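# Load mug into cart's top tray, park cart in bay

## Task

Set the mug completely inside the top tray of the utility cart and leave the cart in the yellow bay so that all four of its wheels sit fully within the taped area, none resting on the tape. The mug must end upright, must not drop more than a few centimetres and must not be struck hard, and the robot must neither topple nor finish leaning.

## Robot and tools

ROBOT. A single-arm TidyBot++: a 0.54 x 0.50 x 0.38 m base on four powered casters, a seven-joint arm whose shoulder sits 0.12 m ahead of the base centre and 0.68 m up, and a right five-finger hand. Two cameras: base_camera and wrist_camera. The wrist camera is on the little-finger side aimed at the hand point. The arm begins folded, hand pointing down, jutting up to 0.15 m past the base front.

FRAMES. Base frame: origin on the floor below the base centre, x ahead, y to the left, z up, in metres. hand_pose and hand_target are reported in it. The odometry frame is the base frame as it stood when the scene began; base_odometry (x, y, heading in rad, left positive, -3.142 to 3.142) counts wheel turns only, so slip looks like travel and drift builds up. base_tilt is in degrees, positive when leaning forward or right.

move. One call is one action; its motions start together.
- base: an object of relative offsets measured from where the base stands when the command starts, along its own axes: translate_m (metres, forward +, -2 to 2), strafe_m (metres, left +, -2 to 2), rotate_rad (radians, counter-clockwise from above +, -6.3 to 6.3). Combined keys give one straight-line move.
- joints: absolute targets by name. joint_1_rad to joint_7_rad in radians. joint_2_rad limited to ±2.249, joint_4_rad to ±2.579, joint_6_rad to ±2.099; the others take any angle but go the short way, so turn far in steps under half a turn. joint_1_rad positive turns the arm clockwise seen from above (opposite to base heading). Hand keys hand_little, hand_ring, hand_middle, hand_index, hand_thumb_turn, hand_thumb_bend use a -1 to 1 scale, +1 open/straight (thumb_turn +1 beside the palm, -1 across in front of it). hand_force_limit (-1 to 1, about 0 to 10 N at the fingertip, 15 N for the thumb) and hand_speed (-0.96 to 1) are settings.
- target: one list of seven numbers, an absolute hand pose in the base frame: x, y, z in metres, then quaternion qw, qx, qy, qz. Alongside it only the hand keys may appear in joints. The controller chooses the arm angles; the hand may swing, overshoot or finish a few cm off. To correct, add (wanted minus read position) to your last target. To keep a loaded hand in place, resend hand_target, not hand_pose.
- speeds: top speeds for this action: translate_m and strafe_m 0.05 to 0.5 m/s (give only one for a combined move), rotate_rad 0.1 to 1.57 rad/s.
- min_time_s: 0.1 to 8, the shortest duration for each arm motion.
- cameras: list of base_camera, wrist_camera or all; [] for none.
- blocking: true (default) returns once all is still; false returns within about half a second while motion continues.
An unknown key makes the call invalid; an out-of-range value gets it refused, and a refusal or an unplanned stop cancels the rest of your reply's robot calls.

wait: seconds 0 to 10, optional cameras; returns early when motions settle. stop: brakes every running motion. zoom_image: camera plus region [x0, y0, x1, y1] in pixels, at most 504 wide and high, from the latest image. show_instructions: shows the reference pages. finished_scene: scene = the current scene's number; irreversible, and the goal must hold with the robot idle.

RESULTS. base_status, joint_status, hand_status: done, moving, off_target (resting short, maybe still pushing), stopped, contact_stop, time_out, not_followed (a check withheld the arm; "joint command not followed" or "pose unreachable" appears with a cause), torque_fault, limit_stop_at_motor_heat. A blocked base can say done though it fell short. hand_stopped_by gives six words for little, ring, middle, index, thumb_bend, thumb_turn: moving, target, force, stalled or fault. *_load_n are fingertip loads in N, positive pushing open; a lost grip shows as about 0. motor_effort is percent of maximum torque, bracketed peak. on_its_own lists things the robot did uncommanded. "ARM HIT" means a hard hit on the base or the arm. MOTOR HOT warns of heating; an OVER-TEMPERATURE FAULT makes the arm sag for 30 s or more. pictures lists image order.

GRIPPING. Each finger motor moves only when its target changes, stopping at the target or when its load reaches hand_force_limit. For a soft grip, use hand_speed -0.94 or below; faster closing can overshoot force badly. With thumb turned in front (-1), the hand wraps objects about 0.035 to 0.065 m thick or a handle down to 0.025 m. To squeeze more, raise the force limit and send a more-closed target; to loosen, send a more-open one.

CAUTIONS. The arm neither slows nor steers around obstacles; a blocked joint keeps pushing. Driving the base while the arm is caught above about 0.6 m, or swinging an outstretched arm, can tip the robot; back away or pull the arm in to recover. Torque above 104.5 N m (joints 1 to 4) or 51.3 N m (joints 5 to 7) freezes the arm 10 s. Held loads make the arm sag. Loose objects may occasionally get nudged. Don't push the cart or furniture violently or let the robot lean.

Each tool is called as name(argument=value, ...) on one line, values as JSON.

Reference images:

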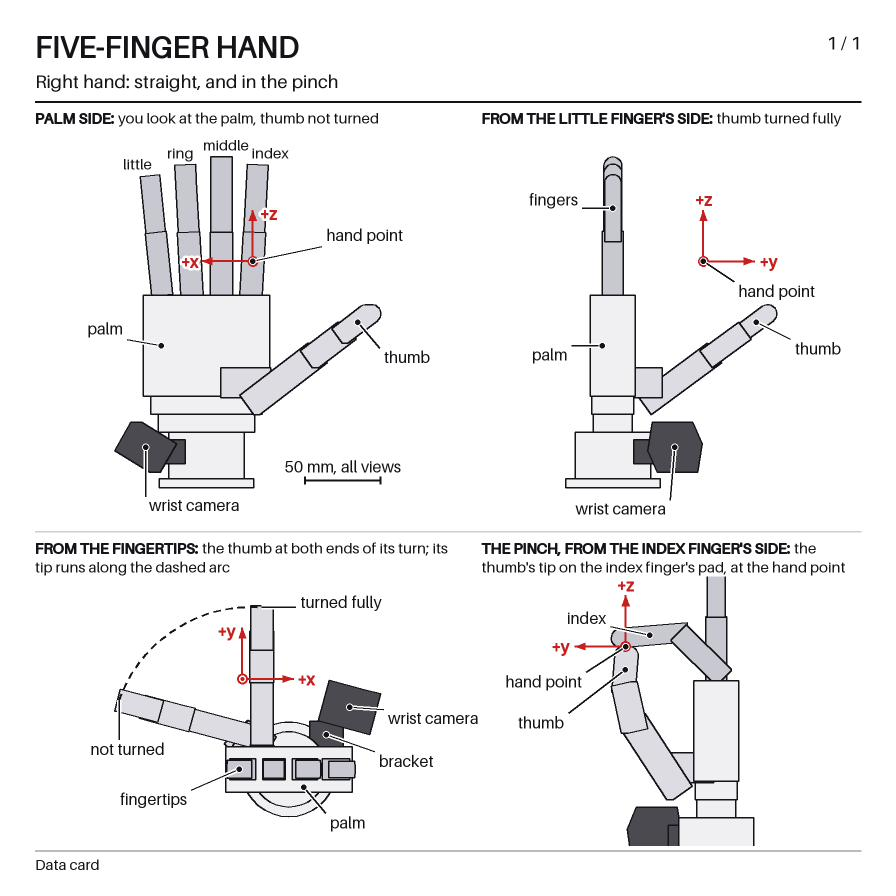

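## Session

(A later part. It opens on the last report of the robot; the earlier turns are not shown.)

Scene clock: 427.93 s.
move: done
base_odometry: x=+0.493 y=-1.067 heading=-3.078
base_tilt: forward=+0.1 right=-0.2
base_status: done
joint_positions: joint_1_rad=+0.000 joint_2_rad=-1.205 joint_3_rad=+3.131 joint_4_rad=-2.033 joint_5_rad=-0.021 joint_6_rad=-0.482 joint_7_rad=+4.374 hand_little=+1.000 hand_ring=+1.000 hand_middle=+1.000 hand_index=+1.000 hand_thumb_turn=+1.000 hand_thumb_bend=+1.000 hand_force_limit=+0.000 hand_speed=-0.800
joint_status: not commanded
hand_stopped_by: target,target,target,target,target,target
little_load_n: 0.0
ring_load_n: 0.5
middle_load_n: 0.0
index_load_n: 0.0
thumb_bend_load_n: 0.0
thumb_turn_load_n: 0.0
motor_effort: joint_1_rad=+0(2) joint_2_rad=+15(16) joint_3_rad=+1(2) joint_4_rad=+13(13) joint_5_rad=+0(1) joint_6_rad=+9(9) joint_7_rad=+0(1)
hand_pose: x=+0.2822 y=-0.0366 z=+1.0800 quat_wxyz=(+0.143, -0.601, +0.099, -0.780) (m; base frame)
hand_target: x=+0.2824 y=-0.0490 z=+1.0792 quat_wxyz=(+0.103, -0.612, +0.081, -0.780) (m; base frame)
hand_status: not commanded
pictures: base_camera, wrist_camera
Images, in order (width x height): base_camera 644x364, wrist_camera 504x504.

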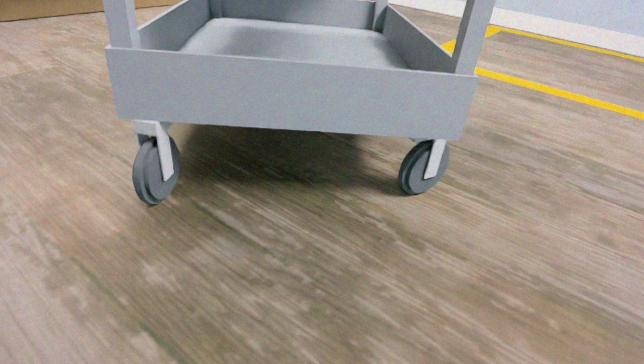

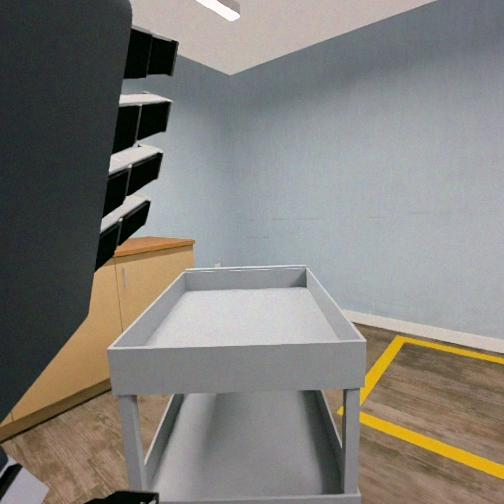

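move(base={"translate_m":0.336,"strafe_m":0.663})

move(base={"rotate_rad":-1.545})

move(base={"strafe_m":0.70,"translate_m":-0.08}, cameras=["all"])

Scene clock: 481.70 s.
move: done
base_odometry: x=+0.199 y=-1.750 heading=-3.079
base_tilt: forward=+0.1 right=-0.2
base_status: done
joint_positions: joint_1_rad=+0.000 joint_2_rad=-1.205 joint_3_rad=+3.132 joint_4_rad=-2.033 joint_5_rad=-0.021 joint_6_rad=-0.482 joint_7_rad=+4.374 hand_little=+1.000 hand_ring=+1.000 hand_middle=+1.000 hand_index=+1.000 hand_thumb_turn=+1.000 hand_thumb_bend=+1.000 hand_force_limit=+0.000 hand_speed=-0.800
joint_status: not commanded
hand_stopped_by: target,target,target,target,target,target
little_load_n: 0.0
ring_load_n: 0.0
middle_load_n: 0.5
index_load_n: 0.0
thumb_bend_load_n: 0.0
thumb_turn_load_n: 0.0
motor_effort: joint_1_rad=+1(2) joint_2_rad=+15(16) joint_3_rad=+1(2) joint_4_rad=+13(13) joint_5_rad=+0(1) joint_6_rad=+9(9) joint_7_rad=+0(1)
hand_pose: x=+0.2821 y=-0.0369 z=+1.0800 quat_wxyz=(+0.143, -0.601, +0.100, -0.780) (m; base frame)
hand_target: x=+0.2824 y=-0.0490 z=+1.0792 quat_wxyz=(+0.103, -0.612, +0.081, -0.780) (m; base frame)
hand_status: not commanded
pictures: none

Scene clock: 483.97 s.
move: done
base_odometry: x=+0.199 y=-1.750 heading=+1.660
base_tilt: forward=+0.1 right=-0.2
base_status: done
joint_positions: joint_1_rad=+0.000 joint_2_rad=-1.205 joint_3_rad=+3.132 joint_4_rad=-2.033 joint_5_rad=-0.021 joint_6_rad=-0.482 joint_7_rad=+4.374 hand_little=+1.000 hand_ring=+1.000 hand_middle=+1.000 hand_index=+1.000 hand_thumb_turn=+1.000 hand_thumb_bend=+1.000 hand_force_limit=+0.000 hand_speed=-0.800
joint_status: not commanded
hand_stopped_by: target,target,target,target,target,target
little_load_n: 0.0
ring_load_n: 0.0
middle_load_n: 0.0
index_load_n: 0.0
thumb_bend_load_n: 0.5
thumb_turn_load_n: 0.0
motor_effort: joint_1_rad=+0(2) joint_2_rad=+15(15) joint_3_rad=+1(2) joint_4_rad=+13(13) joint_5_rad=+0(1) joint_6_rad=+9(9) joint_7_rad=+0(1)
hand_pose: x=+0.2821 y=-0.0369 z=+1.0800 quat_wxyz=(+0.143, -0.601, +0.100, -0.780) (m; base frame)
hand_target: x=+0.2824 y=-0.0490 z=+1.0792 quat_wxyz=(+0.103, -0.612, +0.081, -0.780) (m; base frame)
hand_status: not commanded
pictures: none

Scene clock: 486.70 s.
move: done
base_odometry: x=-0.491 y=-1.892 heading=+1.659
base_tilt: forward=+0.1 right=-0.2
base_status: done
joint_positions: joint_1_rad=+0.000 joint_2_rad=-1.205 joint_3_rad=+3.133 joint_4_rad=-2.033 joint_5_rad=-0.021 joint_6_rad=-0.482 joint_7_rad=+4.374 hand_little=+1.000 hand_ring=+1.000 hand_middle=+1.000 hand_index=+1.000 hand_thumb_turn=+1.000 hand_thumb_bend=+1.000 hand_force_limit=+0.000 hand_speed=-0.800
joint_status: not commanded
hand_stopped_by: target,target,target,target,target,target
little_load_n: 0.0
ring_load_n: 0.0
middle_load_n: 0.0
index_load_n: 0.0
thumb_bend_load_n: 0.0
thumb_turn_load_n: 0.0
motor_effort: joint_1_rad=+0(3) joint_2_rad=+15(15) joint_3_rad=+1(2) joint_4_rad=+13(13) joint_5_rad=+0(1) joint_6_rad=+9(9) joint_7_rad=+0(1)
hand_pose: x=+0.2821 y=-0.0372 z=+1.0800 quat_wxyz=(+0.143, -0.601, +0.100, -0.780) (m; base frame)
hand_target: x=+0.2824 y=-0.0490 z=+1.0792 quat_wxyz=(+0.103, -0.612, +0.081, -0.780) (m; base frame)
hand_status: not commanded
pictures: base_camera, wrist_camera
Images, in order (width x height): base_camera 644x364, wrist_camera 504x504.

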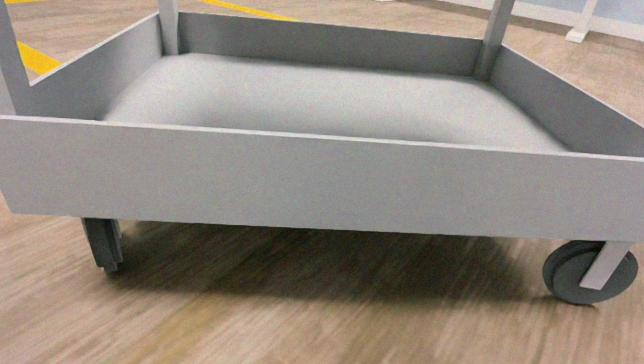

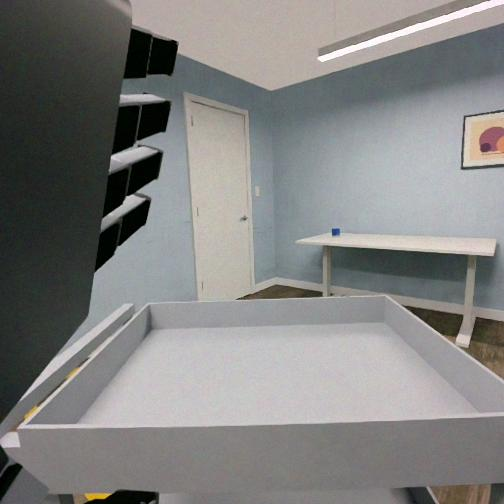

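move(base={"strafe_m":-0.09})

move(base={"translate_m":0.3}, speeds={"translate_m":0.1}, cameras=["all"])

Scene clock: 500.00 s.
move: done
base_odometry: x=-0.401 y=-1.885 heading=+1.659
base_tilt: forward=+0.1 right=-0.2
base_status: done
joint_positions: joint_1_rad=+0.000 joint_2_rad=-1.205 joint_3_rad=+3.133 joint_4_rad=-2.033 joint_5_rad=-0.021 joint_6_rad=-0.482 joint_7_rad=+4.374 hand_little=+1.000 hand_ring=+1.000 hand_middle=+1.000 hand_index=+1.000 hand_thumb_turn=+1.000 hand_thumb_bend=+1.000 hand_force_limit=+0.000 hand_speed=-0.800
joint_status: not commanded
hand_stopped_by: target,target,target,target,target,target
little_load_n: 0.0
ring_load_n: 0.0
middle_load_n: 0.0
index_load_n: 0.0
thumb_bend_load_n: 0.0
thumb_turn_load_n: 0.0
motor_effort: joint_1_rad=+0(2) joint_2_rad=+15(17) joint_3_rad=+1(3) joint_4_rad=+13(14) joint_5_rad=+0(1) joint_6_rad=+8(9) joint_7_rad=+0(1)
hand_pose: x=+0.2822 y=-0.0375 z=+1.0800 quat_wxyz=(+0.143, -0.601, +0.100, -0.780) (m; base frame)
hand_target: x=+0.2824 y=-0.0490 z=+1.0792 quat_wxyz=(+0.103, -0.612, +0.081, -0.780) (m; base frame)
hand_status: not commanded
pictures: none

Scene clock: 503.57 s.
move: done
base_odometry: x=-0.427 y=-1.586 heading=+1.659
base_tilt: forward=+0.1 right=-0.2
base_status: done
joint_positions: joint_1_rad=+0.000 joint_2_rad=-1.205 joint_3_rad=+3.133 joint_4_rad=-2.033 joint_5_rad=-0.021 joint_6_rad=-0.482 joint_7_rad=+4.374 hand_little=+1.000 hand_ring=+1.000 hand_middle=+1.000 hand_index=+1.000 hand_thumb_turn=+1.000 hand_thumb_bend=+1.000 hand_force_limit=+0.000 hand_speed=-0.800
joint_status: not commanded
hand_stopped_by: target,target,target,target,target,target
little_load_n: 0.0
ring_load_n: 0.0
middle_load_n: 0.0
index_load_n: 0.0
thumb_bend_load_n: 0.0
thumb_turn_load_n: 0.0
motor_effort: joint_1_rad=+1(2) joint_2_rad=+15(17) joint_3_rad=+1(2) joint_4_rad=+13(13) joint_5_rad=+0(1) joint_6_rad=+9(9) joint_7_rad=+0(1)
hand_pose: x=+0.2820 y=-0.0375 z=+1.0801 quat_wxyz=(+0.143, -0.601, +0.100, -0.780) (m; base frame)
hand_target: x=+0.2824 y=-0.0490 z=+1.0792 quat_wxyz=(+0.103, -0.612, +0.081, -0.780) (m; base frame)
hand_status: not commanded
pictures: base_camera, wrist_camera
Images, in order (width x height): base_camera 644x364, wrist_camera 504x504.

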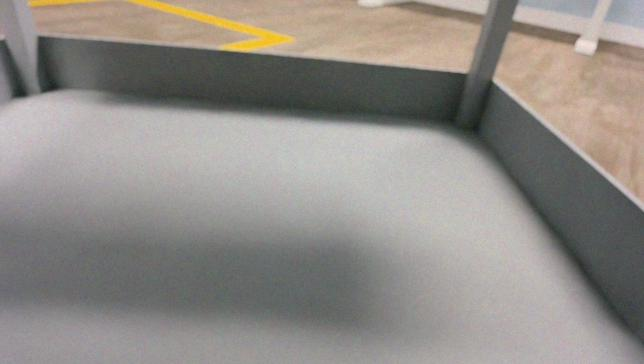

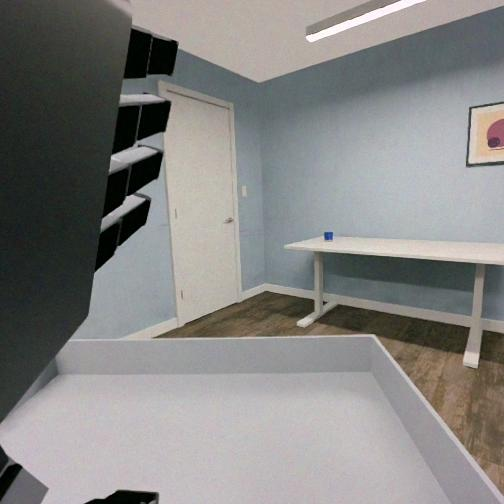

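move(base={"translate_m":0.4}, speeds={"translate_m":0.12}, cameras=["all"])

Scene clock: 515.57 s.
move: done
base_odometry: x=-0.462 y=-1.187 heading=+1.659
base_tilt: forward=+0.1 right=-0.2
base_status: done
joint_positions: joint_1_rad=+0.000 joint_2_rad=-1.206 joint_3_rad=+3.133 joint_4_rad=-2.033 joint_5_rad=-0.021 joint_6_rad=-0.482 joint_7_rad=+4.374 hand_little=+1.000 hand_ring=+1.000 hand_middle=+1.000 hand_index=+1.000 hand_thumb_turn=+1.000 hand_thumb_bend=+1.000 hand_force_limit=+0.000 hand_speed=-0.800
joint_status: not commanded
hand_stopped_by: target,target,target,target,target,target
little_load_n: 0.0
ring_load_n: 0.0
middle_load_n: 0.0
index_load_n: 0.0
thumb_bend_load_n: 0.0
thumb_turn_load_n: 0.0
motor_effort: joint_1_rad=+1(1) joint_2_rad=+15(17) joint_3_rad=+1(1) joint_4_rad=+13(13) joint_5_rad=+0(1) joint_6_rad=+9(9) joint_7_rad=-1(1)
hand_pose: x=+0.2818 y=-0.0375 z=+1.0802 quat_wxyz=(+0.143, -0.601, +0.100, -0.780) (m; base frame)
hand_target: x=+0.2824 y=-0.0490 z=+1.0792 quat_wxyz=(+0.103, -0.612, +0.081, -0.780) (m; base frame)
hand_status: not commanded
pictures: base_camera, wrist_camera
Images, in order (width x height): base_camera 644x364, wrist_camera 504x504.

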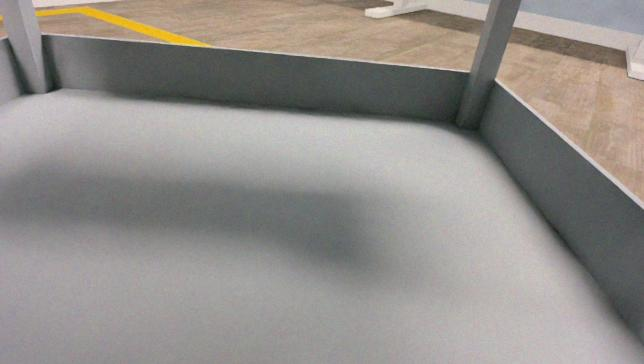

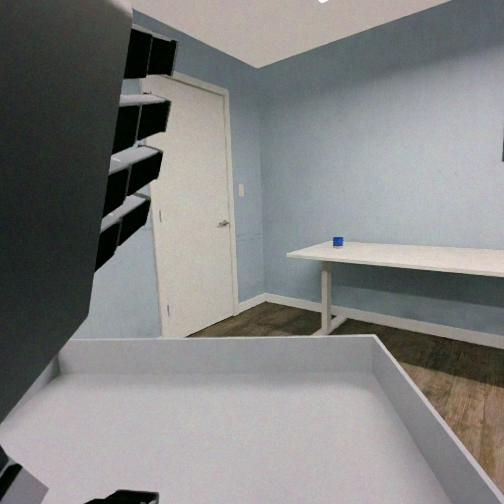

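move(base={"translate_m":0.77}, speeds={"translate_m":0.15}, cameras=["all"])

Scene clock: 527.10 s.
move: done
base_odometry: x=-0.530 y=-0.420 heading=+1.659
base_tilt: forward=+0.1 right=-0.2
base_status: done
joint_positions: joint_1_rad=+0.000 joint_2_rad=-1.206 joint_3_rad=+3.133 joint_4_rad=-2.033 joint_5_rad=-0.021 joint_6_rad=-0.482 joint_7_rad=+4.374 hand_little=+1.000 hand_ring=+1.000 hand_middle=+1.000 hand_index=+1.000 hand_thumb_turn=+1.000 hand_thumb_bend=+1.000 hand_force_limit=+0.000 hand_speed=-0.800
joint_status: not commanded
hand_stopped_by: target,target,target,target,target,target
little_load_n: 0.0
ring_load_n: 0.0
middle_load_n: 0.0
index_load_n: 0.0
thumb_bend_load_n: 0.0
thumb_turn_load_n: 0.0
motor_effort: joint_1_rad=+0(1) joint_2_rad=+15(17) joint_3_rad=+1(2) joint_4_rad=+13(13) joint_5_rad=+0(1) joint_6_rad=+9(9) joint_7_rad=-1(1)
hand_pose: x=+0.2817 y=-0.0375 z=+1.0803 quat_wxyz=(+0.143, -0.600, +0.100, -0.780) (m; base frame)
hand_target: x=+0.2824 y=-0.0490 z=+1.0792 quat_wxyz=(+0.103, -0.612, +0.081, -0.780) (m; base frame)
hand_status: not commanded
pictures: base_camera, wrist_camera
Images, in order (width x height): base_camera 644x364, wrist_camera 504x504.

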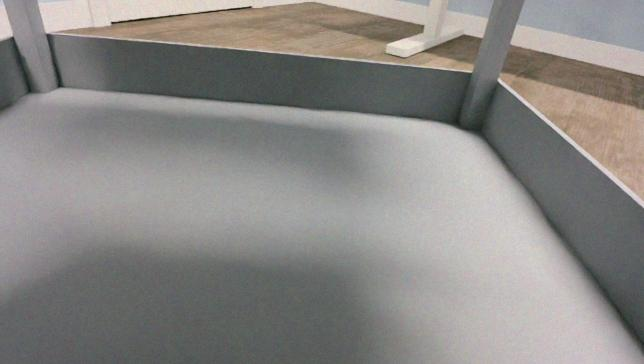

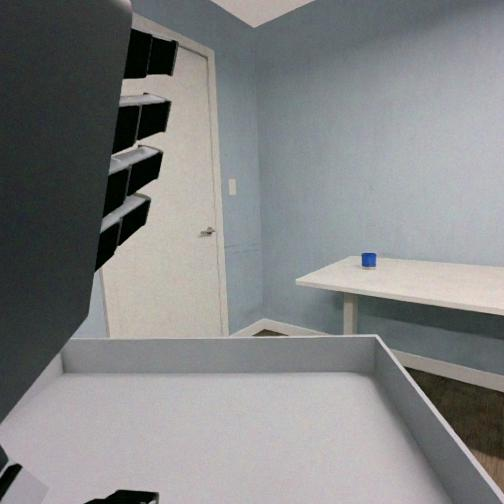

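move(base={"translate_m":-0.12})

move(base={"strafe_m":-0.95})

move(base={"translate_m":0.6})

move(base={"rotate_rad":1.571}, cameras=["all"])

Scene clock: 534.73 s.
move: done
base_odometry: x=-0.519 y=-0.540 heading=+1.659
base_tilt: forward=+0.1 right=-0.2
base_status: done
joint_positions: joint_1_rad=+0.000 joint_2_rad=-1.207 joint_3_rad=+3.133 joint_4_rad=-2.033 joint_5_rad=-0.021 joint_6_rad=-0.482 joint_7_rad=+4.374 hand_little=+1.000 hand_ring=+1.000 hand_middle=+1.000 hand_index=+1.000 hand_thumb_turn=+1.000 hand_thumb_bend=+1.000 hand_force_limit=+0.000 hand_speed=-0.800
joint_status: not commanded
hand_stopped_by: target,target,target,target,target,target
little_load_n: 0.0
ring_load_n: 0.0
middle_load_n: 0.0
index_load_n: 0.0
thumb_bend_load_n: 0.0
thumb_turn_load_n: 0.0
motor_effort: joint_1_rad=+0(2) joint_2_rad=+15(17) joint_3_rad=+1(1) joint_4_rad=+13(13) joint_5_rad=+0(1) joint_6_rad=+9(9) joint_7_rad=+0(1)
hand_pose: x=+0.2812 y=-0.0375 z=+1.0805 quat_wxyz=(+0.143, -0.600, +0.100, -0.781) (m; base frame)
hand_target: x=+0.2824 y=-0.0490 z=+1.0792 quat_wxyz=(+0.103, -0.612, +0.081, -0.780) (m; base frame)
hand_status: not commanded
pictures: none

Scene clock: 538.00 s.
move: done
base_odometry: x=+0.427 y=-0.456 heading=+1.658
base_tilt: forward=+0.1 right=-0.2
base_status: done
joint_positions: joint_1_rad=+0.000 joint_2_rad=-1.207 joint_3_rad=+3.134 joint_4_rad=-2.033 joint_5_rad=-0.021 joint_6_rad=-0.482 joint_7_rad=+4.374 hand_little=+1.000 hand_ring=+1.000 hand_middle=+1.000 hand_index=+1.000 hand_thumb_turn=+1.000 hand_thumb_bend=+1.000 hand_force_limit=+0.000 hand_speed=-0.800
joint_status: not commanded
hand_stopped_by: target,target,target,target,target,target
little_load_n: 0.0
ring_load_n: 0.0
middle_load_n: 0.0
index_load_n: 0.0
thumb_bend_load_n: 0.0
thumb_turn_load_n: 0.0
motor_effort: joint_1_rad=+0(2) joint_2_rad=+15(15) joint_3_rad=+1(3) joint_4_rad=+13(13) joint_5_rad=+0(1) joint_6_rad=+9(9) joint_7_rad=+0(1)
hand_pose: x=+0.2812 y=-0.0376 z=+1.0805 quat_wxyz=(+0.143, -0.600, +0.100, -0.781) (m; base frame)
hand_target: x=+0.2824 y=-0.0490 z=+1.0792 quat_wxyz=(+0.103, -0.612, +0.081, -0.780) (m; base frame)
hand_status: not commanded
pictures: none

Scene clock: 540.57 s.
move: done
base_odometry: x=+0.375 y=+0.142 heading=+1.658
base_tilt: forward=+0.1 right=-0.2
base_status: done
joint_positions: joint_1_rad=+0.000 joint_2_rad=-1.208 joint_3_rad=+3.134 joint_4_rad=-2.033 joint_5_rad=-0.021 joint_6_rad=-0.482 joint_7_rad=+4.374 hand_little=+1.000 hand_ring=+1.000 hand_middle=+1.000 hand_index=+1.000 hand_thumb_turn=+1.000 hand_thumb_bend=+1.000 hand_force_limit=+0.000 hand_speed=-0.800
joint_status: not commanded
hand_stopped_by: target,target,target,target,target,target
little_load_n: 0.0
ring_load_n: 0.0
middle_load_n: 0.0
index_load_n: 0.0
thumb_bend_load_n: 0.0
thumb_turn_load_n: 0.0
motor_effort: joint_1_rad=+0(1) joint_2_rad=+15(17) joint_3_rad=+1(1) joint_4_rad=+13(13) joint_5_rad=+0(1) joint_6_rad=+9(9) joint_7_rad=+0(1)
hand_pose: x=+0.2811 y=-0.0376 z=+1.0806 quat_wxyz=(+0.143, -0.600, +0.100, -0.781) (m; base frame)
hand_target: x=+0.2824 y=-0.0490 z=+1.0792 quat_wxyz=(+0.103, -0.612, +0.081, -0.780) (m; base frame)
hand_status: not commanded
pictures: none

Scene clock: 542.87 s.
move: done
base_odometry: x=+0.375 y=+0.142 heading=-3.055
base_tilt: forward=+0.1 right=-0.2
base_status: done
joint_positions: joint_1_rad=+0.000 joint_2_rad=-1.208 joint_3_rad=+3.134 joint_4_rad=-2.033 joint_5_rad=-0.021 joint_6_rad=-0.482 joint_7_rad=+4.374 hand_little=+1.000 hand_ring=+1.000 hand_middle=+1.000 hand_index=+1.000 hand_thumb_turn=+1.000 hand_thumb_bend=+1.000 hand_force_limit=+0.000 hand_speed=-0.800
joint_status: not commanded
hand_stopped_by: target,target,target,target,target,target
little_load_n: 0.0
ring_load_n: 0.0
middle_load_n: 0.0
index_load_n: 0.0
thumb_bend_load_n: 0.0
thumb_turn_load_n: 0.0
motor_effort: joint_1_rad=+0(2) joint_2_rad=+15(15) joint_3_rad=+1(2) joint_4_rad=+13(13) joint_5_rad=+0(1) joint_6_rad=+9(9) joint_7_rad=+0(1)
hand_pose: x=+0.2811 y=-0.0376 z=+1.0806 quat_wxyz=(+0.143, -0.600, +0.100, -0.781) (m; base frame)
hand_target: x=+0.2824 y=-0.0490 z=+1.0792 quat_wxyz=(+0.103, -0.612, +0.081, -0.780) (m; base frame)
hand_status: not commanded
pictures: base_camera, wrist_camera
Images, in order (width x height): base_camera 644x364, wrist_camera 504x504.

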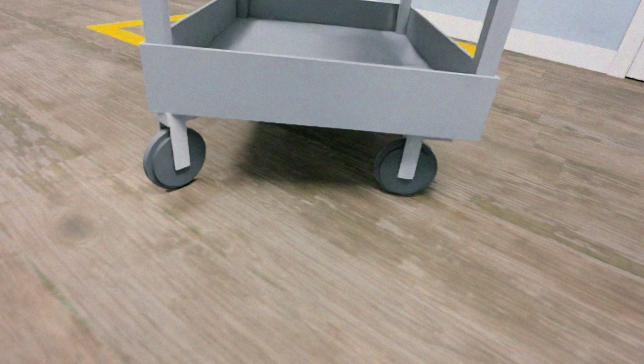

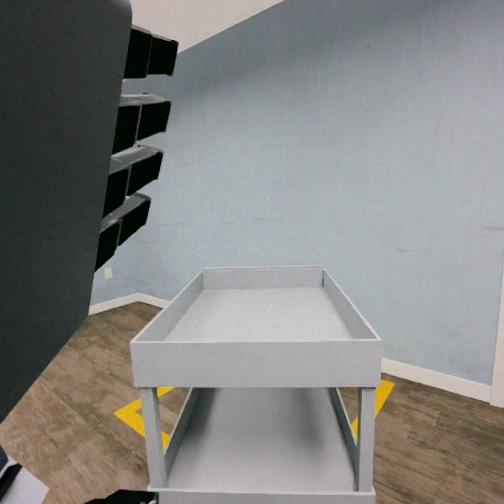

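move(base={"translate_m":0.3,"strafe_m":-0.01}, speeds={"translate_m":0.25})

move(base={"translate_m":0.6}, speeds={"translate_m":0.12}, cameras=["all"])

Scene clock: 556.60 s.
move: done
base_odometry: x=+0.075 y=+0.126 heading=-3.054
base_tilt: forward=+0.1 right=-0.2
base_status: done
joint_positions: joint_1_rad=+0.000 joint_2_rad=-1.208 joint_3_rad=+3.134 joint_4_rad=-2.033 joint_5_rad=-0.021 joint_6_rad=-0.482 joint_7_rad=+4.374 hand_little=+1.000 hand_ring=+1.000 hand_middle=+1.000 hand_index=+1.000 hand_thumb_turn=+1.000 hand_thumb_bend=+1.000 hand_force_limit=+0.000 hand_speed=-0.800
joint_status: not commanded
hand_stopped_by: target,target,target,target,target,target
little_load_n: 0.0
ring_load_n: 0.0
middle_load_n: 0.0
index_load_n: 0.0
thumb_bend_load_n: 0.0
thumb_turn_load_n: 0.0
motor_effort: joint_1_rad=+0(1) joint_2_rad=+15(18) joint_3_rad=+1(1) joint_4_rad=+13(13) joint_5_rad=+0(1) joint_6_rad=+9(9) joint_7_rad=-1(1)
hand_pose: x=+0.2811 y=-0.0376 z=+1.0806 quat_wxyz=(+0.143, -0.600, +0.100, -0.781) (m; base frame)
hand_target: x=+0.2824 y=-0.0490 z=+1.0792 quat_wxyz=(+0.103, -0.612, +0.081, -0.780) (m; base frame)
hand_status: not commanded
pictures: none

Scene clock: 562.20 s.
move: done
base_odometry: x=-0.523 y=+0.074 heading=-3.054
base_tilt: forward=+0.1 right=-0.2
base_status: done
joint_positions: joint_1_rad=+0.000 joint_2_rad=-1.208 joint_3_rad=+3.134 joint_4_rad=-2.033 joint_5_rad=-0.021 joint_6_rad=-0.482 joint_7_rad=+4.374 hand_little=+1.000 hand_ring=+1.000 hand_middle=+1.000 hand_index=+1.000 hand_thumb_turn=+1.000 hand_thumb_bend=+1.000 hand_force_limit=+0.000 hand_speed=-0.800
joint_status: not commanded
hand_stopped_by: target,target,target,target,target,target
little_load_n: 0.0
ring_load_n: 0.0
middle_load_n: 0.0
index_load_n: 0.0
thumb_bend_load_n: 0.0
thumb_turn_load_n: 0.0
motor_effort: joint_1_rad=+0(2) joint_2_rad=+15(18) joint_3_rad=+1(1) joint_4_rad=+13(14) joint_5_rad=+0(1) joint_6_rad=+9(9) joint_7_rad=+0(2)
hand_pose: x=+0.2811 y=-0.0376 z=+1.0806 quat_wxyz=(+0.143, -0.600, +0.100, -0.781) (m; base frame)
hand_target: x=+0.2824 y=-0.0490 z=+1.0792 quat_wxyz=(+0.103, -0.612, +0.081, -0.780) (m; base frame)
hand_status: not commanded
pictures: base_camera, wrist_camera
Images, in order (width x height): base_camera 644x364, wrist_camera 504x504.

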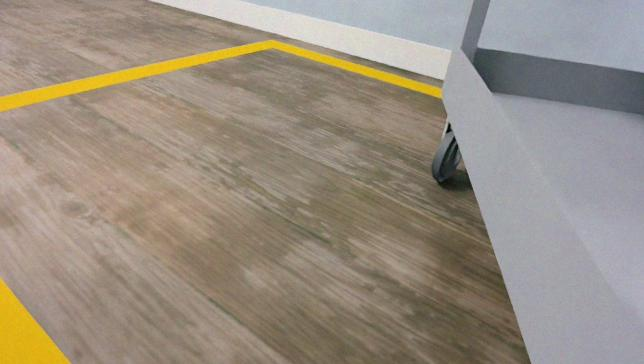

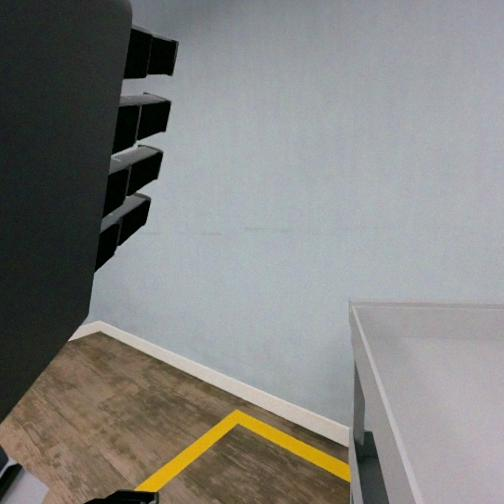

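move(base={"translate_m":-0.6}, cameras=["all"])

Scene clock: 568.77 s.
move: done
base_odometry: x=+0.075 y=+0.126 heading=-3.053
base_tilt: forward=+0.1 right=-0.2
base_status: done
joint_positions: joint_1_rad=+0.000 joint_2_rad=-1.208 joint_3_rad=+3.134 joint_4_rad=-2.032 joint_5_rad=-0.021 joint_6_rad=-0.482 joint_7_rad=+4.374 hand_little=+1.000 hand_ring=+1.000 hand_middle=+1.000 hand_index=+1.000 hand_thumb_turn=+1.000 hand_thumb_bend=+1.000 hand_force_limit=+0.000 hand_speed=-0.800
joint_status: not commanded
hand_stopped_by: target,target,target,target,target,target
little_load_n: 0.0
ring_load_n: 0.0
middle_load_n: 0.0
index_load_n: 0.0
thumb_bend_load_n: 0.0
thumb_turn_load_n: 0.0
motor_effort: joint_1_rad=+1(1) joint_2_rad=+15(18) joint_3_rad=+1(2) joint_4_rad=+13(14) joint_5_rad=+1(1) joint_6_rad=+9(9) joint_7_rad=-1(1)
hand_pose: x=+0.2809 y=-0.0378 z=+1.0808 quat_wxyz=(+0.143, -0.600, +0.100, -0.781) (m; base frame)
hand_target: x=+0.2824 y=-0.0490 z=+1.0792 quat_wxyz=(+0.103, -0.612, +0.081, -0.780) (m; base frame)
hand_status: not commanded
pictures: base_camera, wrist_camera
Images, in order (width x height): base_camera 644x364, wrist_camera 504x504.

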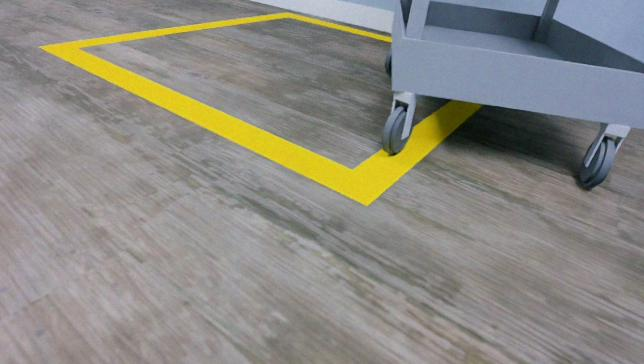

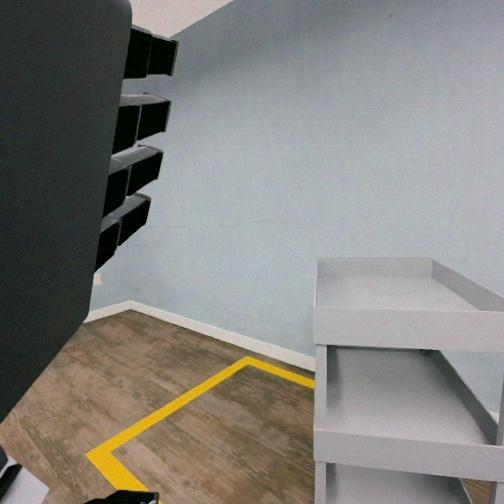

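move(base={"translate_m":0.224,"strafe_m":-0.596})

move(base={"rotate_rad":0.923}, cameras=["all"])

Scene clock: 628.67 s.
move: done
base_odometry: x=-0.201 y=+0.700 heading=-3.053
base_tilt: forward=+0.1 right=-0.2
base_status: done
joint_positions: joint_1_rad=+0.000 joint_2_rad=-1.208 joint_3_rad=+3.134 joint_4_rad=-2.032 joint_5_rad=-0.021 joint_6_rad=-0.482 joint_7_rad=+4.374 hand_little=+1.000 hand_ring=+1.000 hand_middle=+1.000 hand_index=+1.000 hand_thumb_turn=+1.000 hand_thumb_bend=+1.000 hand_force_limit=+0.000 hand_speed=-0.800
joint_status: not commanded
hand_stopped_by: target,target,target,target,target,target
little_load_n: 0.0
ring_load_n: 0.0
middle_load_n: 0.0
index_load_n: 0.0
thumb_bend_load_n: 0.0
thumb_turn_load_n: 0.0
motor_effort: joint_1_rad=+1(2) joint_2_rad=+15(16) joint_3_rad=+1(3) joint_4_rad=+13(13) joint_5_rad=+0(1) joint_6_rad=+9(9) joint_7_rad=-1(1)
hand_pose: x=+0.2809 y=-0.0379 z=+1.0808 quat_wxyz=(+0.143, -0.600, +0.101, -0.781) (m; base frame)
hand_target: x=+0.2824 y=-0.0490 z=+1.0792 quat_wxyz=(+0.103, -0.612, +0.081, -0.780) (m; base frame)
hand_status: not commanded
pictures: none

Scene clock: 630.50 s.
move: done
base_odometry: x=-0.201 y=+0.701 heading=-2.131
base_tilt: forward=+0.1 right=-0.2
base_status: done
joint_positions: joint_1_rad=+0.000 joint_2_rad=-1.208 joint_3_rad=+3.134 joint_4_rad=-2.032 joint_5_rad=-0.021 joint_6_rad=-0.482 joint_7_rad=+4.374 hand_little=+1.000 hand_ring=+1.000 hand_middle=+1.000 hand_index=+1.000 hand_thumb_turn=+1.000 hand_thumb_bend=+1.000 hand_force_limit=+0.000 hand_speed=-0.800
joint_status: not commanded
hand_stopped_by: target,target,target,target,target,target
little_load_n: 0.0
ring_load_n: 0.0
middle_load_n: 0.0
index_load_n: 0.0
thumb_bend_load_n: 0.0
thumb_turn_load_n: 0.0
motor_effort: joint_1_rad=+0(2) joint_2_rad=+15(16) joint_3_rad=+1(1) joint_4_rad=+13(13) joint_5_rad=+0(1) joint_6_rad=+9(9) joint_7_rad=+0(1)
hand_pose: x=+0.2809 y=-0.0379 z=+1.0808 quat_wxyz=(+0.143, -0.600, +0.101, -0.781) (m; base frame)
hand_target: x=+0.2824 y=-0.0490 z=+1.0792 quat_wxyz=(+0.103, -0.612, +0.081, -0.780) (m; base frame)
hand_status: not commanded
pictures: base_camera, wrist_camera
Images, in order (width x height): base_camera 644x364, wrist_camera 504x504.

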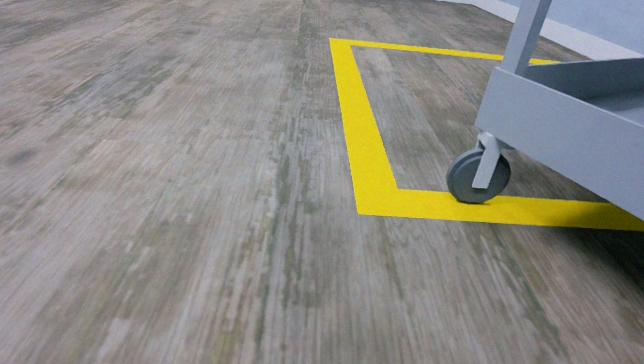

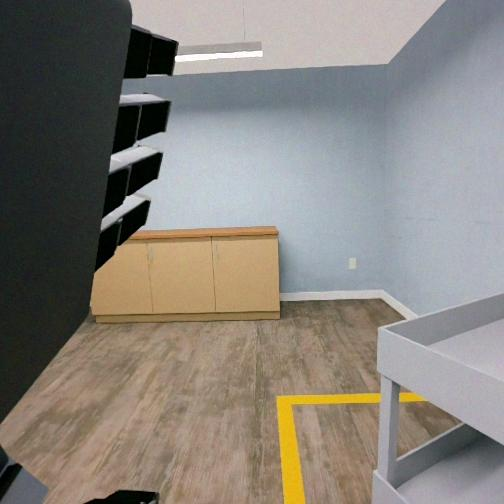

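move(base={"translate_m":-0.05,"strafe_m":-0.60}, speeds={"strafe_m":0.3}, cameras=["all"])

Scene clock: 639.93 s.
move: done
base_odometry: x=-0.682 y=+1.062 heading=-2.130
base_tilt: forward=+0.1 right=-0.2
base_status: done
joint_positions: joint_1_rad=+0.000 joint_2_rad=-1.208 joint_3_rad=+3.135 joint_4_rad=-2.032 joint_5_rad=-0.021 joint_6_rad=-0.482 joint_7_rad=+4.374 hand_little=+1.000 hand_ring=+1.000 hand_middle=+1.000 hand_index=+1.000 hand_thumb_turn=+1.000 hand_thumb_bend=+1.000 hand_force_limit=+0.000 hand_speed=-0.800
joint_status: not commanded
hand_stopped_by: target,target,target,target,target,target
little_load_n: 0.0
ring_load_n: 0.0
middle_load_n: 0.0
index_load_n: 0.0
thumb_bend_load_n: 0.0
thumb_turn_load_n: 0.0
motor_effort: joint_1_rad=+0(3) joint_2_rad=+15(16) joint_3_rad=+1(3) joint_4_rad=+13(13) joint_5_rad=+0(1) joint_6_rad=+8(9) joint_7_rad=+0(1)
hand_pose: x=+0.2809 y=-0.0382 z=+1.0808 quat_wxyz=(+0.143, -0.600, +0.101, -0.781) (m; base frame)
hand_target: x=+0.2824 y=-0.0490 z=+1.0792 quat_wxyz=(+0.103, -0.612, +0.081, -0.780) (m; base frame)
hand_status: not commanded
pictures: base_camera, wrist_camera
Images, in order (width x height): base_camera 644x364, wrist_camera 504x504.

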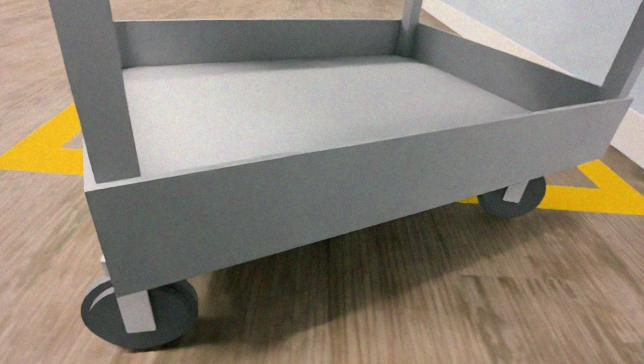

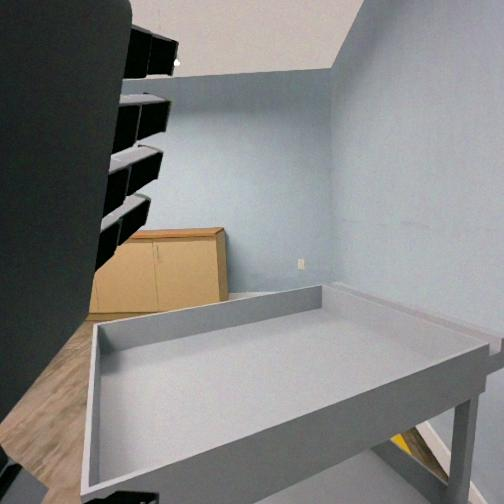

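move(base={"translate_m":0.45}, speeds={"translate_m":0.1}, cameras=["all"])

Scene clock: 656.27 s.
move: done
base_odometry: x=-0.921 y=+0.680 heading=-2.130
base_tilt: forward=+0.1 right=-0.2
base_status: done
joint_positions: joint_1_rad=+0.000 joint_2_rad=-1.207 joint_3_rad=+3.135 joint_4_rad=-2.032 joint_5_rad=-0.021 joint_6_rad=-0.482 joint_7_rad=+4.375 hand_little=+1.000 hand_ring=+1.000 hand_middle=+1.000 hand_index=+1.000 hand_thumb_turn=+1.000 hand_thumb_bend=+1.000 hand_force_limit=+0.000 hand_speed=-0.800
joint_status: not commanded
hand_stopped_by: target,target,target,target,target,target
little_load_n: 0.0
ring_load_n: 0.0
middle_load_n: 0.0
index_load_n: 0.0
thumb_bend_load_n: 0.0
thumb_turn_load_n: 0.0
motor_effort: joint_1_rad=+0(1) joint_2_rad=+15(19) joint_3_rad=+1(1) joint_4_rad=+13(14) joint_5_rad=+0(1) joint_6_rad=+8(9) joint_7_rad=-1(1)
hand_pose: x=+0.2811 y=-0.0382 z=+1.0808 quat_wxyz=(+0.143, -0.600, +0.101, -0.781) (m; base frame)
hand_target: x=+0.2824 y=-0.0490 z=+1.0792 quat_wxyz=(+0.103, -0.612, +0.081, -0.780) (m; base frame)
hand_status: not commanded
pictures: base_camera, wrist_camera
Images, in order (width x height): base_camera 644x364, wrist_camera 504x504.

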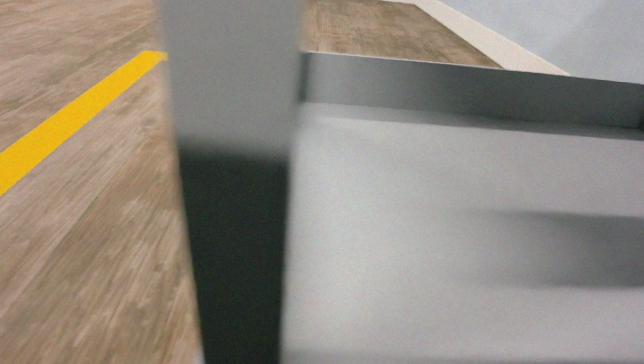

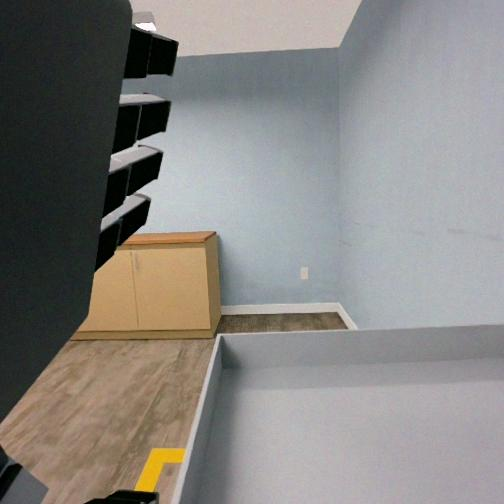

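move(base={"translate_m":-0.06})

move(base={"strafe_m":-0.26}, speeds={"strafe_m":0.25}, cameras=["all"])

Scene clock: 694.57 s.
move: done
base_odometry: x=-0.889 y=+0.731 heading=-2.130
base_tilt: forward=+0.1 right=-0.2
base_status: done
joint_positions: joint_1_rad=+0.000 joint_2_rad=-1.209 joint_3_rad=+3.135 joint_4_rad=-2.032 joint_5_rad=-0.021 joint_6_rad=-0.482 joint_7_rad=+4.375 hand_little=+1.000 hand_ring=+1.000 hand_middle=+1.000 hand_index=+1.000 hand_thumb_turn=+1.000 hand_thumb_bend=+1.000 hand_force_limit=+0.000 hand_speed=-0.800
joint_status: not commanded
hand_stopped_by: target,target,target,target,target,target
little_load_n: 0.0
ring_load_n: 0.0
middle_load_n: 0.0
index_load_n: 0.0
thumb_bend_load_n: 0.0
thumb_turn_load_n: 0.0
motor_effort: joint_1_rad=+1(1) joint_2_rad=+15(17) joint_3_rad=+1(1) joint_4_rad=+13(14) joint_5_rad=+0(1) joint_6_rad=+9(9) joint_7_rad=-1(1)
hand_pose: x=+0.2802 y=-0.0382 z=+1.0813 quat_wxyz=(+0.143, -0.599, +0.101, -0.782) (m; base frame)
hand_target: x=+0.2824 y=-0.0490 z=+1.0792 quat_wxyz=(+0.103, -0.612, +0.081, -0.780) (m; base frame)
hand_status: not commanded
pictures: none

Scene clock: 696.40 s.
move: done
base_odometry: x=-1.110 y=+0.869 heading=-2.130
base_tilt: forward=+0.1 right=-0.2
base_status: done
joint_positions: joint_1_rad=+0.000 joint_2_rad=-1.209 joint_3_rad=+3.135 joint_4_rad=-2.032 joint_5_rad=-0.021 joint_6_rad=-0.482 joint_7_rad=+4.375 hand_little=+1.000 hand_ring=+1.000 hand_middle=+1.000 hand_index=+1.000 hand_thumb_turn=+1.000 hand_thumb_bend=+1.000 hand_force_limit=+0.000 hand_speed=-0.800
joint_status: not commanded
hand_stopped_by: target,target,target,target,target,target
little_load_n: 0.0
ring_load_n: 0.0
middle_load_n: 0.0
index_load_n: 0.0
thumb_bend_load_n: 0.0
thumb_turn_load_n: 0.0
motor_effort: joint_1_rad=+0(2) joint_2_rad=+15(16) joint_3_rad=+1(2) joint_4_rad=+13(13) joint_5_rad=+0(1) joint_6_rad=+9(9) joint_7_rad=+0(1)
hand_pose: x=+0.2802 y=-0.0383 z=+1.0813 quat_wxyz=(+0.143, -0.599, +0.101, -0.782) (m; base frame)
hand_target: x=+0.2824 y=-0.0490 z=+1.0792 quat_wxyz=(+0.103, -0.612, +0.081, -0.780) (m; base frame)
hand_status: not commanded
pictures: base_camera, wrist_camera
Images, in order (width x height): base_camera 644x364, wrist_camera 504x504.

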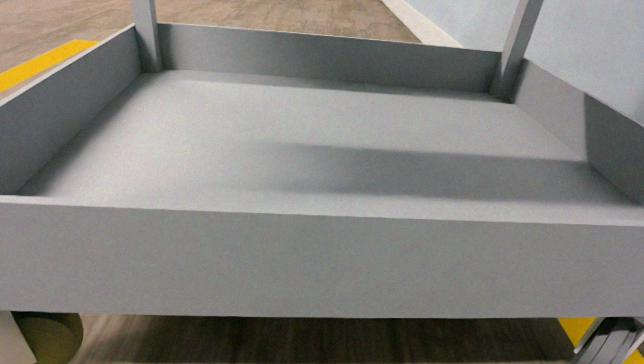

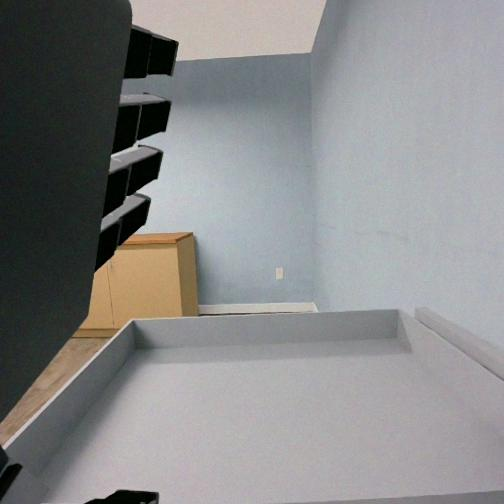

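move(base={"translate_m":0.39}, speeds={"translate_m":0.08}, cameras=["all"])

move(base={"translate_m":-0.5}, cameras=["all"])

Scene clock: 709.70 s.
move: done
base_odometry: x=-1.317 y=+0.538 heading=-2.130
base_tilt: forward=+0.1 right=-0.2
base_status: done
joint_positions: joint_1_rad=+0.000 joint_2_rad=-1.209 joint_3_rad=+3.135 joint_4_rad=-2.031 joint_5_rad=-0.021 joint_6_rad=-0.482 joint_7_rad=+4.375 hand_little=+1.000 hand_ring=+1.000 hand_middle=+1.000 hand_index=+1.000 hand_thumb_turn=+1.000 hand_thumb_bend=+1.000 hand_force_limit=+0.000 hand_speed=-0.800
joint_status: not commanded
hand_stopped_by: target,target,target,target,target,target
little_load_n: 0.0
ring_load_n: 0.0
middle_load_n: 0.0
index_load_n: 0.0
thumb_bend_load_n: 0.0
thumb_turn_load_n: 0.0
motor_effort: joint_1_rad=+0(1) joint_2_rad=+15(19) joint_3_rad=+1(1) joint_4_rad=+13(14) joint_5_rad=+0(1) joint_6_rad=+9(9) joint_7_rad=-1(1)
hand_pose: x=+0.2800 y=-0.0383 z=+1.0816 quat_wxyz=(+0.143, -0.598, +0.101, -0.782) (m; base frame)
hand_target: x=+0.2824 y=-0.0490 z=+1.0792 quat_wxyz=(+0.103, -0.612, +0.081, -0.780) (m; base frame)
hand_status: not commanded
pictures: base_camera, wrist_camera
Images, in order (width x height): base_camera 644x364, wrist_camera 504x504.

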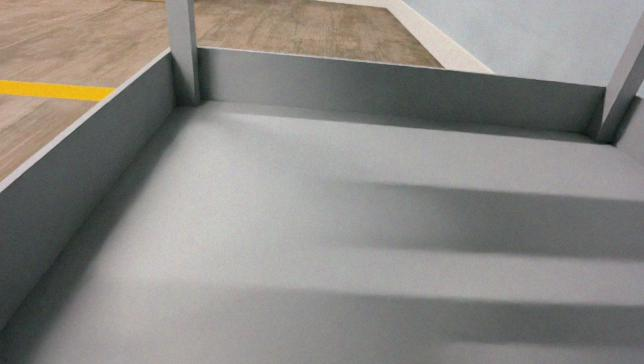

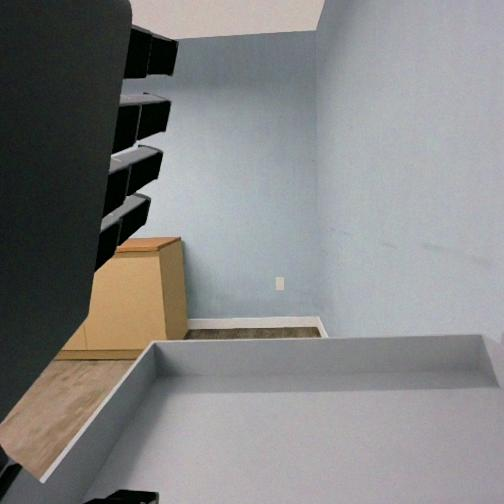

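Scene clock: 712.00 s.
move: done
base_odometry: x=-1.052 y=+0.962 heading=-2.129
base_tilt: forward=+0.1 right=-0.2
base_status: done
joint_positions: joint_1_rad=+0.000 joint_2_rad=-1.209 joint_3_rad=+3.136 joint_4_rad=-2.031 joint_5_rad=-0.021 joint_6_rad=-0.482 joint_7_rad=+4.375 hand_little=+1.000 hand_ring=+1.000 hand_middle=+1.000 hand_index=+1.000 hand_thumb_turn=+1.000 hand_thumb_bend=+1.000 hand_force_limit=+0.000 hand_speed=-0.800
joint_status: not commanded
hand_stopped_by: target,target,target,target,target,target
little_load_n: -0.5
ring_load_n: 0.0
middle_load_n: 0.0
index_load_n: 0.0
thumb_bend_load_n: 0.0
thumb_turn_load_n: 0.0
motor_effort: joint_1_rad=+0(2) joint_2_rad=+15(18) joint_3_rad=+1(3) joint_4_rad=+13(14) joint_5_rad=+0(1) joint_6_rad=+9(9) joint_7_rad=-1(1)
hand_pose: x=+0.2799 y=-0.0385 z=+1.0818 quat_wxyz=(+0.143, -0.598, +0.101, -0.782) (m; base frame)
hand_target: x=+0.2824 y=-0.0490 z=+1.0792 quat_wxyz=(+0.103, -0.612, +0.081, -0.780) (m; base frame)
hand_status: not commanded
pictures: base_camera, wrist_camera
Images, in order (width x height): base_camera 644x364, wrist_camera 504x504.

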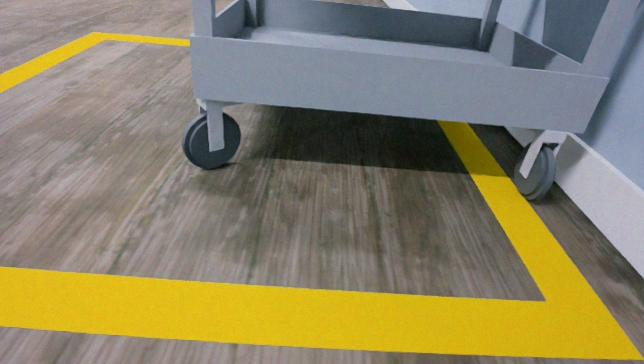

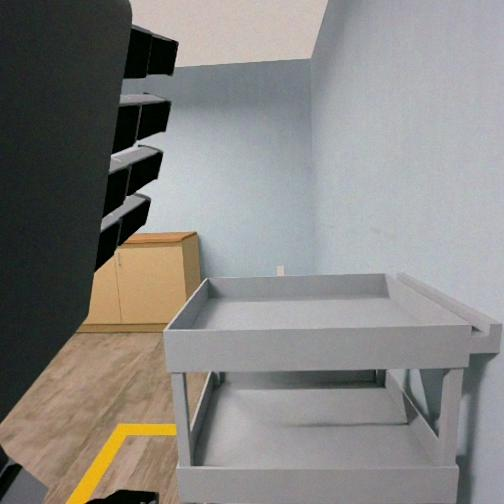

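move(base={"strafe_m":0.7})

move(base={"translate_m":1.02})

move(base={"rotate_rad":-1.571}, joints={"joint_6_rad":-0.8}, cameras=["all"])

Scene clock: 760.97 s.
move: done
base_odometry: x=-0.458 y=+0.592 heading=-2.128
base_tilt: forward=+0.1 right=-0.2
base_status: done
joint_positions: joint_1_rad=+0.000 joint_2_rad=-1.209 joint_3_rad=+3.136 joint_4_rad=-2.031 joint_5_rad=-0.021 joint_6_rad=-0.482 joint_7_rad=+4.375 hand_little=+1.000 hand_ring=+1.000 hand_middle=+1.000 hand_index=+1.000 hand_thumb_turn=+1.000 hand_thumb_bend=+1.000 hand_force_limit=+0.000 hand_speed=-0.800
joint_status: not commanded
hand_stopped_by: target,target,target,target,target,target
little_load_n: 0.0
ring_load_n: 0.0
middle_load_n: 0.0
index_load_n: 0.0
thumb_bend_load_n: 0.0
thumb_turn_load_n: 0.0
motor_effort: joint_1_rad=+1(2) joint_2_rad=+15(16) joint_3_rad=+1(2) joint_4_rad=+12(13) joint_5_rad=+1(1) joint_6_rad=+9(9) joint_7_rad=+0(1)
hand_pose: x=+0.2799 y=-0.0387 z=+1.0818 quat_wxyz=(+0.143, -0.598, +0.101, -0.782) (m; base frame)
hand_target: x=+0.2824 y=-0.0490 z=+1.0792 quat_wxyz=(+0.103, -0.612, +0.081, -0.780) (m; base frame)
hand_status: not commanded
pictures: none

Scene clock: 764.07 s.
move: done
base_odometry: x=-0.997 y=-0.274 heading=-2.128
base_tilt: forward=+0.1 right=-0.2
base_status: done
joint_positions: joint_1_rad=+0.000 joint_2_rad=-1.209 joint_3_rad=+3.136 joint_4_rad=-2.031 joint_5_rad=-0.021 joint_6_rad=-0.482 joint_7_rad=+4.375 hand_little=+1.000 hand_ring=+1.000 hand_middle=+1.000 hand_index=+1.000 hand_thumb_turn=+1.000 hand_thumb_bend=+1.000 hand_force_limit=+0.000 hand_speed=-0.800
joint_status: not commanded
hand_stopped_by: target,target,target,target,target,target
little_load_n: 0.0
ring_load_n: 0.0
middle_load_n: 0.0
index_load_n: 0.0
thumb_bend_load_n: 0.0
thumb_turn_load_n: 0.0
motor_effort: joint_1_rad=+1(1) joint_2_rad=+15(17) joint_3_rad=+1(1) joint_4_rad=+13(14) joint_5_rad=+1(1) joint_6_rad=+9(9) joint_7_rad=+0(1)
hand_pose: x=+0.2802 y=-0.0387 z=+1.0817 quat_wxyz=(+0.143, -0.599, +0.101, -0.782) (m; base frame)
hand_target: x=+0.2824 y=-0.0490 z=+1.0792 quat_wxyz=(+0.103, -0.612, +0.081, -0.780) (m; base frame)
hand_status: not commanded
pictures: none

Scene clock: 766.37 s.
move: done
base_odometry: x=-0.997 y=-0.274 heading=+2.585
base_tilt: forward=+0.1 right=-0.2
base_status: done
joint_positions: joint_1_rad=+0.000 joint_2_rad=-1.209 joint_3_rad=+3.136 joint_4_rad=-2.032 joint_5_rad=-0.021 joint_6_rad=-0.756 joint_7_rad=+4.375 hand_little=+1.000 hand_ring=+1.000 hand_middle=+1.000 hand_index=+1.000 hand_thumb_turn=+1.000 hand_thumb_bend=+1.000 hand_force_limit=+0.000 hand_speed=-0.800
joint_status: all done
hand_stopped_by: target,target,target,target,target,target
little_load_n: 0.0
ring_load_n: 0.0
middle_load_n: 0.0
index_load_n: 0.0
thumb_bend_load_n: 0.0
thumb_turn_load_n: 0.0
motor_effort: joint_1_rad=+0(2) joint_2_rad=+15(16) joint_3_rad=+1(2) joint_4_rad=+13(14) joint_5_rad=+0(1) joint_6_rad=+9(10) joint_7_rad=+0(2)
hand_pose: x=+0.2783 y=-0.0378 z=+0.9924 quat_wxyz=(+0.128, -0.700, +0.117, -0.692) (m; base frame)
hand_target: x=+0.2776 y=-0.0490 z=+0.9821 quat_wxyz=(+0.089, -0.722, +0.095, -0.680) (m; base frame)
hand_status: not commanded
pictures: base_camera, wrist_camera
Images, in order (width x height): base_camera 644x364, wrist_camera 504x504.

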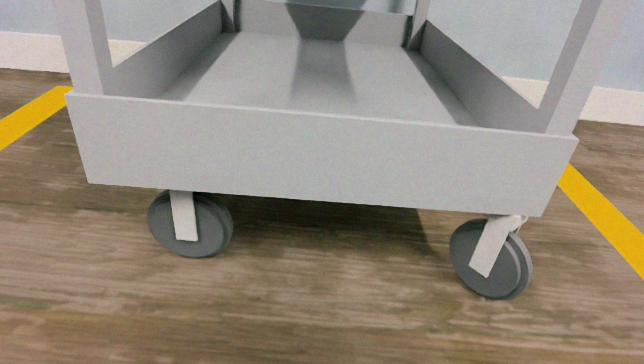

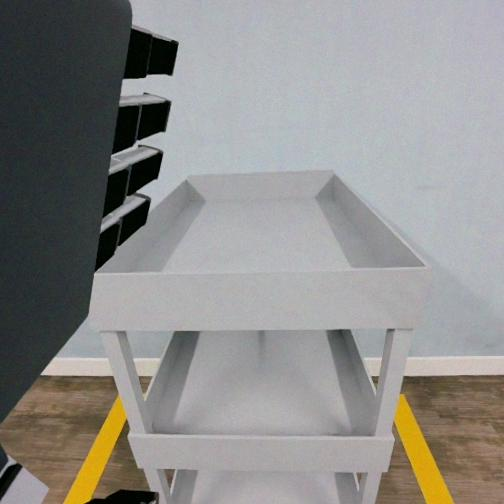

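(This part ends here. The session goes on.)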